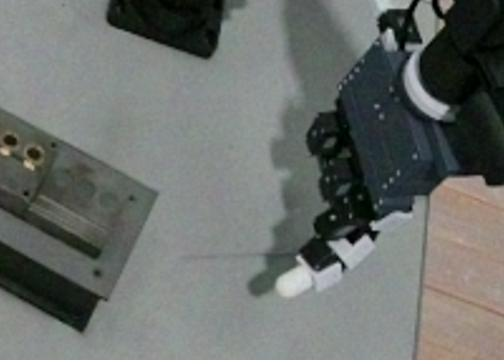

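>>> {"op": "execute_actions", "data": {"actions": [[[0,0,0.045,0,0,0,-0.616,-0.06,-0.431,-0.551,-0.616,0.1,-0.431,-0.551,-1,0.5,-1,-1,-0.714,-0.678,-0.226,-0.168,0.4,-0.93,0,0,0,0,0,0,-0.754,0,-0.576,-0.696,-0.754,0,-0.576,-0.696,-0.754,0,-0.576,-0.696,-0.714,-0.678,-0.226,-0.168,0.4,-0.6]],[[0,0,0.05,0,0,0,-0.616,-0.06,-0.431,-0.551,-0.616,0.1,-0.431,-0.551,-1,0.5,-1,-1,-0.714,-0.678,-0.226,-0.168,0.4,-0.93,0,0,0,0,0,0,-0.754,0,-0.576,-0.696,-0.754,0,-0.576,-0.696,-0.754,0,-0.576,-0.696,-0.714,-0.678,-0.226,-0.168,0.4,-0.6]],[[0,0,0.025,0,0,0,-0.616,-0.06,-0.431,-0.551,-0.616,0.1,-0.431,-0.551,-1,0.5,-1,-1,-0.714,-0.678,-0.226,-0.168,0.4,-0.93,0,0,0,0,0,0,-0.754,0,-0.576,-0.696,-0.754,0,-0.576,-0.696,-0.754,0,-0.576,-0.696,-0.714,-0.678,-0.226,-0.168,0.4,-0.6]]], "cameras": ["cam_high", "cam_left_wrist"]}}

>>> {"op": "zoom_image", "data": {"camera": "cam_high", "region": [580, 220, 660, 280]}}

>>> {"op": "zoom_image", "data": {"camera": "cam_left_wrist", "region": [340, 0, 640, 140]}}

Scene clock: 84.90 s.
left_arm: end_effector_position=(+0.1800, +0.5140, +0.1393) hand_goal=(-0.616, -0.060, -0.432, -0.552, -0.616, +0.100, -0.432, -0.552, -1.000, +0.500, -1.000, -1.000, -0.714, -0.678, -0.226, -0.168) hand_measured=(-0.616, -0.062, -0.430, -0.550, -0.616, +0.096, -0.430, -0.550, -0.994, +0.498, -0.996, -0.998, -0.712, -0.678, -0.222, -0.168) hand_current_ma=(+0, -1, +0, +1, +0, -1, +0, +1, +3, -1, +2, +1, +0, +0, +2, +0) hand_state=(goal, goal, goal, goal, goal, goal, goal, goal, goal, goal, goal, goal, goal, goal, goal, goal) hand_current_limit=0.40 hand_speed=-0.93 end_effector_quat_wxyz=(+0.005, -0.195, +0.981, +0.001) | right_arm: end_effector_position=(+0.1503, -0.5034, +0.3877) hand_goal=(-0.754, +0.000, -0.576, -0.696, -0.754, +0.000, -0.576, -0.696, -0.754, +0.000, -0.576, -0.696, -0.714, -0.678, -0.226, -0.168) hand_measured=(-0.758, +0.000, -0.576, -0.696, -0.758, +0.000, -0.576, -0.696, -0.758, +0.000, -0.576, -0.696, -0.718, -0.678, -0.226, -0.168) hand_current_ma=(-17, +0, -2, +0, -13, +0, -2, +0, -13, +0, -2, +0, -15, +3, +1, +1) hand_state=(goal, goal, goal, goal, goal, goal, goal, goal, goal, goal, goal, goal, goal, goal, goal, goal) hand_current_limit=0.40 hand_speed=-0.60 end_effector_quat_wxyz=(+0.437, +0.869, +0.196, -0.129)
Joint positions: left_arm=[0.552 1.227 0.899 -1.233 0.001 -1.414] | right_arm=[-0.302 0.626 0.843 -1.437 0.897 0.624]
Joint torques (N m): left_arm=[-1.67 -5.77 6.82 0.46 -0.2 -0.05] | right_arm=[2.37 0.21 10.21 1.44 1.13 -0.04]
Heat: left arm: hottest elbow 41 °C; right arm: hottest elbow 48 °C.
Hand target: left_arm +0.1815, +0.5122, +0.1339; +0.000, -0.196, +0.981, +0.000 | right_arm +0.1508, -0.5036, +0.4003; +0.443, +0.868, +0.189, -0.118
Off the commanded pose: left_arm 0.006 m, 1 deg | right_arm 0.013 m, 2 deg.
Step readings (end_effector_position of left_arm | right_arm):
0: (+0.1674, +0.5061, +0.1942) | (+0.1503, -0.5034, +0.3877)
1: (+0.1676, +0.5062, +0.1942) | (+0.1503, -0.5034, +0.3877)
2: (+0.1685, +0.5068, +0.1940) | (+0.1503, -0.5034, +0.3877)
4: (+0.1731, +0.5095, +0.1931) | (+0.1503, -0.5034, +0.3877)
8: (+0.1795, +0.5135, +0.1897) | (+0.1503, -0.5034, +0.3877)
15: (+0.1792, +0.5134, +0.1847) | (+0.1503, -0.5034, +0.3877)
16: (+0.1792, +0.5134, +0.1843) | (+0.1503, -0.5034, +0.3877)
17: (+0.1799, +0.5139, +0.1828) | (+0.1503, -0.5034, +0.3877)
19: (+0.1808, +0.5144, +0.1759) | (+0.1503, -0.5034, +0.3877)
23: (+0.1775, +0.5124, +0.1594) | (+0.1503, -0.5034, +0.3877)
30: (+0.1788, +0.5132, +0.1529) | (+0.1503, -0.5034, +0.3877)
31: (+0.1792, +0.5134, +0.1529) | (+0.1503, -0.5034, +0.3877)
32: (+0.1796, +0.5137, +0.1523) | (+0.1503, -0.5034, +0.3877)
34: (+0.1807, +0.5144, +0.1496) | (+0.1503, -0.5034, +0.3877)
38: (+0.1796, +0.5137, +0.1427) | (+0.1503, -0.5034, +0.3877)
45: (+0.1798, +0.5138, +0.1393) | (+0.1503, -0.5034, +0.3877)
camera_calibration:
cam_left_wrist: T_world_to_cam=[[0.963259, -0.264368, -0.0473362, -0.0568547], [-0.149013, -0.672717, 0.72474, 0.21999], [-0.223442, -0.691058, -0.687395, 0.616135], [0, 0, 0, 1]] pos_world=[0.225218, 0.558746, 0.261401]
Images, in order (width x height): cam_high 896x504, cam_left_wrist 896x504.

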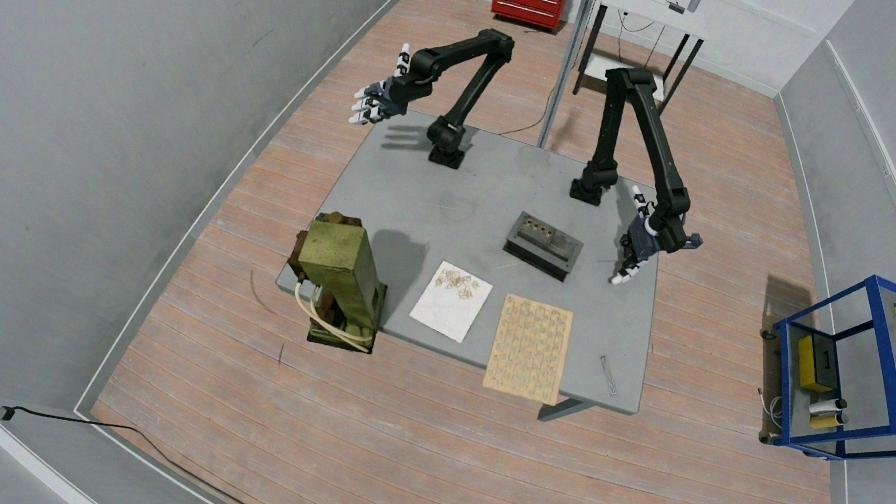

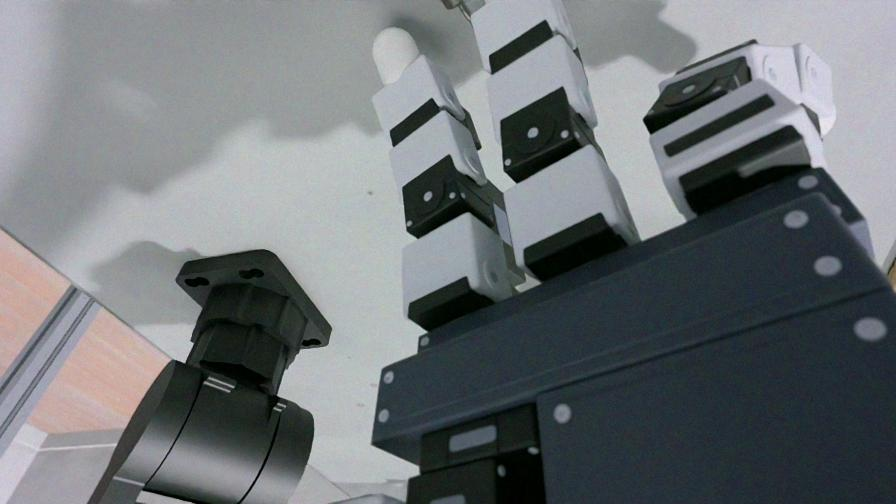

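Scaled by 6.300 from the camera's 896x504 image, which has a finer 1280x720 frame.

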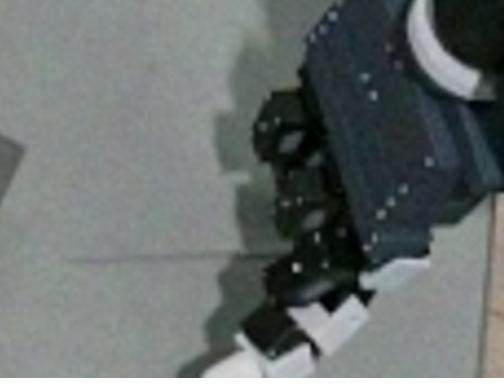

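Scaled by 1.680 from the camera's 896x504 image, which has a finer 1280x720 frame.

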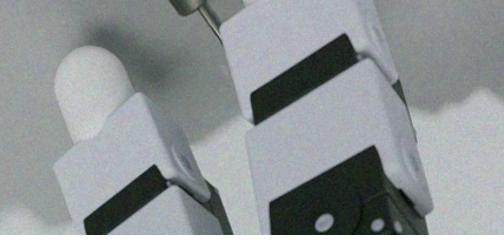

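>>> {"op": "execute_actions", "data": {"actions": [[[0,0.008,0.014,0,0,0,-0.616,-0.06,-0.431,-0.551,-0.616,0.1,-0.431,-0.551,-1,0.5,-1,-1,-0.714,-0.678,-0.226,-0.168,0.4,-0.93,0,0,0,0,0,0,-0.754,0,-0.576,-0.696,-0.754,0,-0.576,-0.696,-0.754,0,-0.576,-0.696,-0.714,-0.678,-0.226,-0.168,0.4,-0.6]],[[0,0,0.008,0,0,0,-0.616,-0.06,-0.431,-0.551,-0.616,0.1,-0.431,-0.551,-1,0.5,-1,-1,-0.714,-0.678,-0.226,-0.168,0.4,-0.93,0,0,0,0,0,0,-0.754,0,-0.576,-0.696,-0.754,0,-0.576,-0.696,-0.754,0,-0.576,-0.696,-0.714,-0.678,-0.226,-0.168,0.4,-0.6]],[[0,0,0.007,0,0,0,-0.616,-0.06,-0.431,-0.551,-0.616,0.1,-0.431,-0.551,-1,0.5,-1,-1,-0.714,-0.678,-0.226,-0.168,0.4,-0.93,0,0,0,0,0,0,-0.754,0,-0.576,-0.696,-0.754,0,-0.576,-0.696,-0.754,0,-0.576,-0.696,-0.714,-0.678,-0.226,-0.168,0.4,-0.6]]], "cameras": ["cam_left_wrist"]}}

>>> {"op": "zoom_image", "data": {"camera": "cam_left_wrist", "region": [340, 0, 640, 140]}}

Scene clock: 87.97 s.
left_arm: end_effector_position=(+0.1813, +0.5147, +0.1227) hand_goal=(-0.616, -0.060, -0.432, -0.552, -0.616, +0.100, -0.432, -0.552, -1.000, +0.500, -1.000, -1.000, -0.714, -0.678, -0.226, -0.168) hand_measured=(-0.616, -0.062, -0.430, -0.550, -0.616, +0.096, -0.430, -0.550, -0.994, +0.498, -0.996, -0.998, -0.712, -0.678, -0.222, -0.168) hand_current_ma=(+0, -1, +0, +1, +0, -1, +0, +1, +3, -1, +2, +1, +0, +0, +2, +0) hand_state=(goal, goal, goal, goal, goal, goal, goal, goal, goal, goal, goal, goal, goal, goal, goal, goal) hand_current_limit=0.40 hand_speed=-0.93 end_effector_quat_wxyz=(+0.006, -0.195, +0.981, +0.002) | right_arm: end_effector_position=(+0.1503, -0.5034, +0.3877) hand_goal=(-0.754, +0.000, -0.576, -0.696, -0.754, +0.000, -0.576, -0.696, -0.754, +0.000, -0.576, -0.696, -0.714, -0.678, -0.226, -0.168) hand_measured=(-0.758, +0.000, -0.576, -0.696, -0.758, +0.000, -0.576, -0.696, -0.758, +0.000, -0.576, -0.696, -0.718, -0.678, -0.226, -0.168) hand_current_ma=(-17, +0, -2, +0, -13, +0, -2, +0, -13, +0, -2, +0, -15, +3, +1, +1) hand_state=(goal, goal, goal, goal, goal, goal, goal, goal, goal, goal, goal, goal, goal, goal, goal, goal) hand_current_limit=0.40 hand_speed=-0.60 end_effector_quat_wxyz=(+0.437, +0.869, +0.196, -0.129)
Joint positions: left_arm=[0.552 1.246 0.869 -1.181 0.001 -1.414] | right_arm=[-0.302 0.626 0.843 -1.437 0.897 0.624]
Joint torques (N m): left_arm=[-0.44 -6.18 6.49 0.54 -0.2 0.13] | right_arm=[2.55 -0.09 10.21 1.66 1.15 -0.07]
Heat: left arm: hottest elbow 41 °C; right arm: hottest elbow 49 °C.
Hand target: left_arm +0.1797, +0.5166, +0.1166; +0.000, -0.196, +0.981, +0.000 | right_arm +0.1508, -0.5036, +0.4003; +0.443, +0.868, +0.189, -0.118
Off the commanded pose: left_arm 0.007 m, 1 deg | right_arm 0.013 m, 2 deg.
Step readings (end_effector_position of left_arm | right_arm):
0: (+0.1800, +0.5140, +0.1393) | (+0.1503, -0.5034, +0.3877)
1: (+0.1800, +0.5140, +0.1393) | (+0.1503, -0.5034, +0.3877)
2: (+0.1804, +0.5142, +0.1389) | (+0.1503, -0.5034, +0.3877)
4: (+0.1811, +0.5146, +0.1376) | (+0.1503, -0.5034, +0.3877)
8: (+0.1809, +0.5145, +0.1334) | (+0.1503, -0.5034, +0.3877)
15: (+0.1808, +0.5145, +0.1314) | (+0.1503, -0.5034, +0.3877)
16: (+0.1809, +0.5145, +0.1313) | (+0.1503, -0.5034, +0.3877)
17: (+0.1811, +0.5146, +0.1311) | (+0.1503, -0.5034, +0.3877)
19: (+0.1816, +0.5149, +0.1304) | (+0.1503, -0.5034, +0.3877)
23: (+0.1812, +0.5147, +0.1281) | (+0.1503, -0.5034, +0.3877)
30: (+0.1810, +0.5146, +0.1268) | (+0.1503, -0.5034, +0.3877)
31: (+0.1811, +0.5146, +0.1268) | (+0.1503, -0.5034, +0.3877)
32: (+0.1814, +0.5148, +0.1268) | (+0.1503, -0.5034, +0.3877)
34: (+0.1818, +0.5150, +0.1262) | (+0.1503, -0.5034, +0.3877)
38: (+0.1813, +0.5147, +0.1238) | (+0.1503, -0.5034, +0.3877)
45: (+0.1812, +0.5147, +0.1227) | (+0.1503, -0.5034, +0.3877)
camera_calibration:
cam_left_wrist: T_world_to_cam=[[0.963329, -0.264399, -0.0457247, -0.0587321], [-0.150507, -0.673518, 0.723686, 0.233527], [-0.222139, -0.690265, -0.688613, 0.604966], [0, 0, 0, 1]] pos_world=[0.226112, 0.559343, 0.244902]
Images, in order (width x height): cam_left_wrist 896x504.

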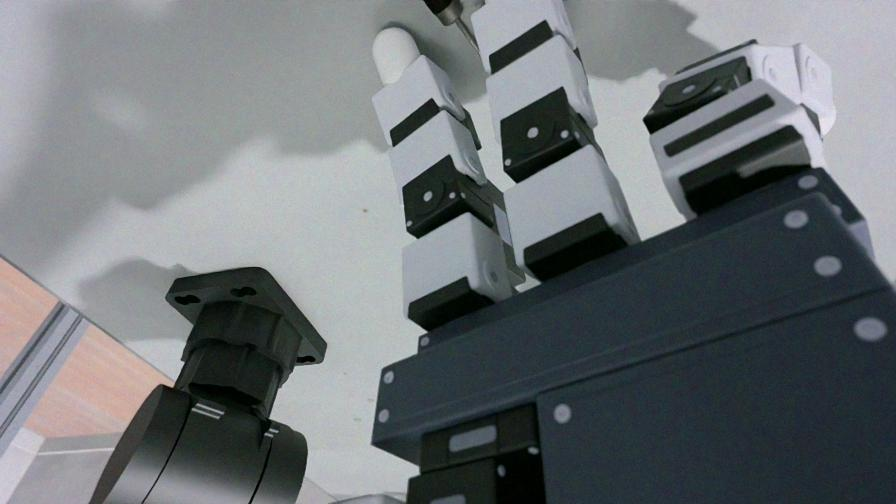

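Scaled by 1.680 from the camera's 896x504 image, which has a finer 1280x720 frame.

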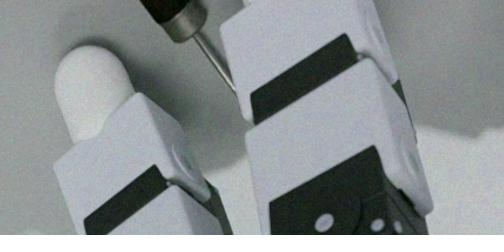

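>>> {"op": "execute_actions", "data": {"actions": [[[0,0,0.006,0,0,0,-0.616,-0.06,-0.431,-0.551,-0.616,0.1,-0.431,-0.551,-1,0.5,-1,-1,-0.714,-0.678,-0.226,-0.168,0.4,-0.93,0,0,0,0,0,0,-0.754,0,-0.576,-0.696,-0.754,0,-0.576,-0.696,-0.754,0,-0.576,-0.696,-0.714,-0.678,-0.226,-0.168,0.4,-0.6]]]}}

>>> {"op": "execute_actions", "data": {"actions": [[[0,0,0.006,0,0,0,-0.616,-0.06,-0.431,-0.551,-0.616,0.1,-0.431,-0.551,-1,0.5,-1,-1,-0.714,-0.678,-0.226,-0.168,0.4,-0.93,0,0,0,0,0,0,-0.754,0,-0.576,-0.696,-0.754,0,-0.576,-0.696,-0.754,0,-0.576,-0.696,-0.714,-0.678,-0.226,-0.168,0.4,-0.6]]], "cameras": ["cam_left_wrist"]}}

>>> {"op": "zoom_image", "data": {"camera": "cam_left_wrist", "region": [340, 0, 640, 140]}}

Scene clock: 89.47 s.
left_arm: end_effector_position=(+0.1813, +0.5147, +0.1200) hand_goal=(-0.616, -0.060, -0.432, -0.552, -0.616, +0.100, -0.432, -0.552, -1.000, +0.500, -1.000, -1.000, -0.714, -0.678, -0.226, -0.168) hand_measured=(-0.616, -0.062, -0.430, -0.550, -0.616, +0.098, -0.430, -0.550, -0.994, +0.498, -0.996, -0.998, -0.712, -0.678, -0.222, -0.168) hand_current_ma=(+0, +0, +0, +1, +0, +0, +0, +1, +3, -1, +2, +1, +0, +0, +2, +0) hand_state=(goal, goal, goal, goal, goal, goal, goal, goal, goal, goal, goal, goal, goal, goal, goal, goal) hand_current_limit=0.40 hand_speed=-0.93 end_effector_quat_wxyz=(+0.006, -0.195, +0.981, +0.002) | right_arm: end_effector_position=(+0.1503, -0.5034, +0.3877) hand_goal=(-0.754, +0.000, -0.576, -0.696, -0.754, +0.000, -0.576, -0.696, -0.754, +0.000, -0.576, -0.696, -0.714, -0.678, -0.226, -0.168) hand_measured=(-0.758, +0.000, -0.576, -0.696, -0.758, +0.000, -0.576, -0.696, -0.758, +0.000, -0.576, -0.696, -0.718, -0.678, -0.226, -0.168) hand_current_ma=(-17, +0, -2, +0, -13, +0, -2, +0, -13, +0, -2, +0, -15, +3, +1, +1) hand_state=(goal, goal, goal, goal, goal, goal, goal, goal, goal, goal, goal, goal, goal, goal, goal, goal) hand_current_limit=0.40 hand_speed=-0.60 end_effector_quat_wxyz=(+0.437, +0.869, +0.196, -0.129)
Joint positions: left_arm=[0.552 1.249 0.864 -1.173 0.001 -1.414] | right_arm=[-0.302 0.626 0.843 -1.437 0.897 0.624]
Joint torques (N m): left_arm=[-0.67 -6.24 6.61 0.55 -0.18 0.12] | right_arm=[2.73 0.32 10.37 1.55 1.08 -0.02]
Heat: left arm: hottest elbow 40 °C; right arm: hottest elbow 49 °C.
Hand target: left_arm +0.1796, +0.5165, +0.1129; +0.000, -0.196, +0.981, +0.000 | right_arm +0.1508, -0.5036, +0.4003; +0.443, +0.868, +0.189, -0.118
Off the commanded pose: left_arm 0.007 m, 1 deg | right_arm 0.013 m, 2 deg.
Step readings (end_effector_position of left_arm | right_arm):
0: (+0.1813, +0.5147, +0.1227) | (+0.1503, -0.5034, +0.3877)
1: (+0.1813, +0.5147, +0.1227) | (+0.1503, -0.5034, +0.3877)
2: (+0.1814, +0.5148, +0.1227) | (+0.1503, -0.5034, +0.3877)
4: (+0.1817, +0.5150, +0.1220) | (+0.1503, -0.5034, +0.3877)
8: (+0.1814, +0.5148, +0.1202) | (+0.1503, -0.5034, +0.3877)
15: (+0.1813, +0.5147, +0.1200) | (+0.1503, -0.5034, +0.3877)

Scene clock: 90.17 s.
left_arm: end_effector_position=(+0.1816, +0.5150, +0.1197) hand_goal=(-0.616, -0.060, -0.432, -0.552, -0.616, +0.100, -0.432, -0.552, -1.000, +0.500, -1.000, -1.000, -0.714, -0.678, -0.226, -0.168) hand_measured=(-0.614, -0.064, -0.430, -0.550, -0.616, +0.094, -0.430, -0.550, -0.994, +0.498, -0.996, -0.998, -0.714, -0.678, -0.222, -0.168) hand_current_ma=(+0, -1, +0, +1, +0, -2, +1, +1, +3, -1, +2, +1, +0, +0, +2, +0) hand_state=(goal, goal, goal, goal, goal, goal, goal, goal, goal, goal, goal, goal, goal, goal, goal, goal) hand_current_limit=0.40 hand_speed=-0.93 end_effector_quat_wxyz=(+0.007, -0.195, +0.981, +0.002) | right_arm: end_effector_position=(+0.1503, -0.5034, +0.3877) hand_goal=(-0.754, +0.000, -0.576, -0.696, -0.754, +0.000, -0.576, -0.696, -0.754, +0.000, -0.576, -0.696, -0.714, -0.678, -0.226, -0.168) hand_measured=(-0.758, +0.000, -0.576, -0.696, -0.758, +0.000, -0.576, -0.696, -0.758, +0.000, -0.576, -0.696, -0.718, -0.678, -0.226, -0.168) hand_current_ma=(-17, +0, -2, +0, -13, +0, -2, +0, -13, +0, -2, +0, -15, +3, +1, +1) hand_state=(goal, goal, goal, goal, goal, goal, goal, goal, goal, goal, goal, goal, goal, goal, goal, goal) hand_current_limit=0.40 hand_speed=-0.60 end_effector_quat_wxyz=(+0.437, +0.869, +0.196, -0.129)
Joint positions: left_arm=[0.552 1.249 0.863 -1.17 0.001 -1.414] | right_arm=[-0.302 0.626 0.843 -1.437 0.897 0.624]
Joint torques (N m): left_arm=[-0.44 -5.83 6.09 0.91 -0.19 0.14] | right_arm=[1.9 0.26 10.3 1.52 1.13 -0.05]
Heat: left arm: hottest elbow 40 °C; right arm: hottest elbow 49 °C.
Hand target: left_arm +0.1797, +0.5166, +0.1094; +0.000, -0.196, +0.981, +0.000 | right_arm +0.1508, -0.5036, +0.4003; +0.443, +0.868, +0.189, -0.118
Off the commanded pose: left_arm 0.011 m, 1 deg | right_arm 0.013 m, 2 deg.
Step readings (end_effector_position of left_arm | right_arm):
0: (+0.1813, +0.5147, +0.1200) | (+0.1503, -0.5034, +0.3877)
1: (+0.1814, +0.5148, +0.1200) | (+0.1503, -0.5034, +0.3877)
2: (+0.1815, +0.5148, +0.1200) | (+0.1503, -0.5034, +0.3877)
4: (+0.1815, +0.5149, +0.1198) | (+0.1503, -0.5034, +0.3877)
8: (+0.1816, +0.5150, +0.1197) | (+0.1503, -0.5034, +0.3877)
15: (+0.1816, +0.5150, +0.1197) | (+0.1503, -0.5034, +0.3877)
camera_calibration:
cam_left_wrist: T_world_to_cam=[[0.963441, -0.264258, -0.0441481, -0.0594071], [-0.152, -0.674814, 0.722165, 0.236989], [-0.22063, -0.689053, -0.690311, 0.602585], [0, 0, 0, 1]] pos_world=[0.226206, 0.559437, 0.242203]
Images, in order (width x height): cam_left_wrist 896x504.

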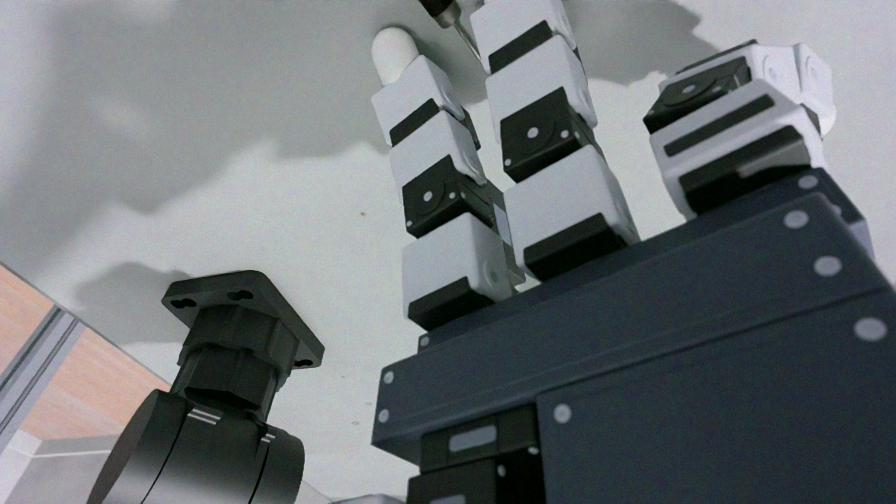

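Scaled by 1.680 from the camera's 896x504 image, which has a finer 1280x720 frame.

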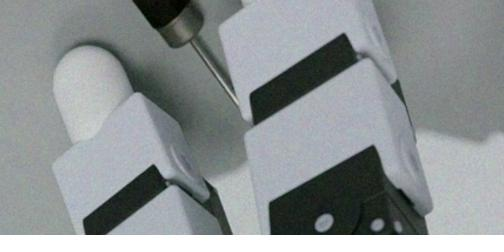

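>>> {"op": "execute_actions", "data": {"actions": [[[0,0,0,0,0,0,-0.616,0.02,-0.431,-0.551,-0.616,0.02,-0.431,-0.551,-1,0.5,-1,-1,-0.714,-0.678,-0.226,-0.168,0.4,-0.95,0,0,0,0,0,0,-0.754,0,-0.576,-0.696,-0.754,0,-0.576,-0.696,-0.754,0,-0.576,-0.696,-0.714,-0.678,-0.226,-0.168,0.4,-0.6]],[[0,0,0,0,0,0,-0.616,0.15,-0.431,-0.551,-0.616,-0.12,-0.431,-0.551,-1,0.5,-1,-1,-0.714,-0.678,-0.226,-0.168,0.4,-0.95,0,0,0,0,0,0,-0.754,0,-0.576,-0.696,-0.754,0,-0.576,-0.696,-0.754,0,-0.576,-0.696,-0.714,-0.678,-0.226,-0.168,0.4,-0.6]],[[0,0,0,0,0,0,-0.616,0.26,-0.431,-0.551,-0.616,-0.24,-0.431,-0.551,-1,0.5,-1,-1,-0.714,-0.678,-0.226,-0.168,0.4,-0.95,0,0,0,0,0,0,-0.754,0,-0.576,-0.696,-0.754,0,-0.576,-0.696,-0.754,0,-0.576,-0.696,-0.714,-0.678,-0.226,-0.168,0.4,-0.6]]], "cameras": ["cam_left_wrist"]}}

>>> {"op": "zoom_image", "data": {"camera": "cam_left_wrist", "region": [340, 0, 640, 140]}}

Scene clock: 92.83 s.
left_arm: end_effector_position=(+0.1863, +0.5174, +0.1195) hand_goal=(-0.616, +0.260, -0.432, -0.552, -0.616, -0.240, -0.432, -0.552, -1.000, +0.500, -1.000, -1.000, -0.714, -0.678, -0.226, -0.168) hand_measured=(-0.614, +0.140, -0.428, -0.550, -0.620, -0.024, -0.430, -0.550, -0.994, +0.498, -0.996, -0.998, -0.714, -0.678, -0.222, -0.168) hand_current_ma=(+0, -257, +1, +1, -1, +385, +1, +1, +3, -1, +2, +1, +0, +0, +2, +0) hand_state=(goal, moving, goal, goal, goal, blocked, goal, goal, goal, goal, goal, goal, goal, goal, goal, goal) hand_current_limit=0.40 hand_speed=-0.95 end_effector_quat_wxyz=(+0.017, -0.195, +0.981, +0.005) | right_arm: end_effector_position=(+0.1503, -0.5034, +0.3877) hand_goal=(-0.754, +0.000, -0.576, -0.696, -0.754, +0.000, -0.576, -0.696, -0.754, +0.000, -0.576, -0.696, -0.714, -0.678, -0.226, -0.168) hand_measured=(-0.758, +0.000, -0.576, -0.696, -0.758, +0.000, -0.576, -0.696, -0.758, +0.000, -0.576, -0.696, -0.718, -0.678, -0.226, -0.168) hand_current_ma=(-17, +0, -2, +0, -13, +0, -2, +0, -13, +0, -2, +0, -15, +3, +1, +1) hand_state=(goal, goal, goal, goal, goal, goal, goal, goal, goal, goal, goal, goal, goal, goal, goal, goal) hand_current_limit=0.40 hand_speed=-0.60 end_effector_quat_wxyz=(+0.437, +0.869, +0.196, -0.129)
Joint positions: left_arm=[0.552 1.249 0.863 -1.149 0.003 -1.413] | right_arm=[-0.302 0.626 0.843 -1.437 0.897 0.624]
Joint torques (N m): left_arm=[-0.44 -5.71 6.19 0.2 -0.28 0.12] | right_arm=[2.55 -0.32 10.18 1.58 1.12 -0.12]
Heat: left arm: hottest elbow 41 °C; right arm: hottest elbow 49 °C.
Hand target: left_arm +0.1797, +0.5166, +0.1094; +0.000, -0.196, +0.981, +0.000 | right_arm +0.1508, -0.5036, +0.4003; +0.443, +0.868, +0.189, -0.118
Off the commanded pose: left_arm 0.012 m, 2 deg | right_arm 0.013 m, 2 deg.
Step readings (end_effector_position of left_arm | right_arm):
0: (+0.1816, +0.5150, +0.1197) | (+0.1503, -0.5034, +0.3877)
1: (+0.1816, +0.5150, +0.1197) | (+0.1503, -0.5034, +0.3877)
2: (+0.1817, +0.5150, +0.1197) | (+0.1503, -0.5034, +0.3877)
4: (+0.1817, +0.5151, +0.1197) | (+0.1503, -0.5034, +0.3877)
8: (+0.1821, +0.5153, +0.1197) | (+0.1503, -0.5034, +0.3877)
15: (+0.1829, +0.5158, +0.1197) | (+0.1503, -0.5034, +0.3877)
16: (+0.1829, +0.5158, +0.1197) | (+0.1503, -0.5034, +0.3877)
17: (+0.1830, +0.5158, +0.1197) | (+0.1503, -0.5034, +0.3877)
19: (+0.1833, +0.5160, +0.1197) | (+0.1503, -0.5034, +0.3877)
23: (+0.1839, +0.5164, +0.1197) | (+0.1503, -0.5034, +0.3877)
30: (+0.1850, +0.5169, +0.1196) | (+0.1503, -0.5034, +0.3877)
31: (+0.1853, +0.5169, +0.1195) | (+0.1503, -0.5034, +0.3877)
32: (+0.1856, +0.5171, +0.1195) | (+0.1503, -0.5034, +0.3877)
34: (+0.1863, +0.5174, +0.1195) | (+0.1503, -0.5034, +0.3877)
38: (+0.1863, +0.5174, +0.1195) | (+0.1503, -0.5034, +0.3877)
45: (+0.1863, +0.5174, +0.1195) | (+0.1503, -0.5034, +0.3877)
camera_calibration:
cam_left_wrist: T_world_to_cam=[[0.963907, -0.264746, -0.02817, -0.0651016], [-0.166245, -0.681146, 0.713024, 0.246594], [-0.207958, -0.682605, -0.700574, 0.600609], [0, 0, 0, 1]] pos_world=[0.228648, 0.56071, 0.243109]
Images, in order (width x height): cam_left_wrist 896x504.

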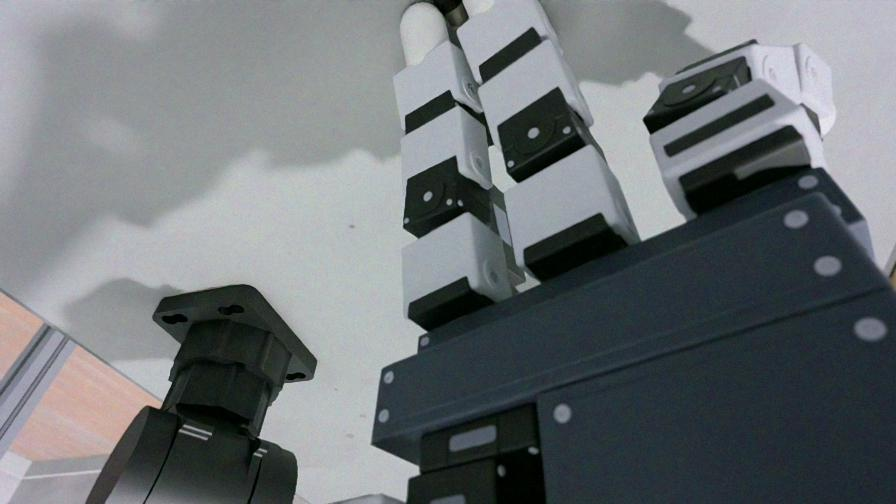

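Scaled by 1.680 from the camera's 896x504 image, which has a finer 1280x720 frame.

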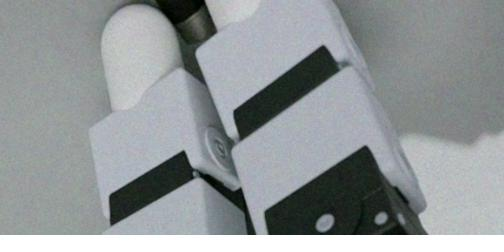

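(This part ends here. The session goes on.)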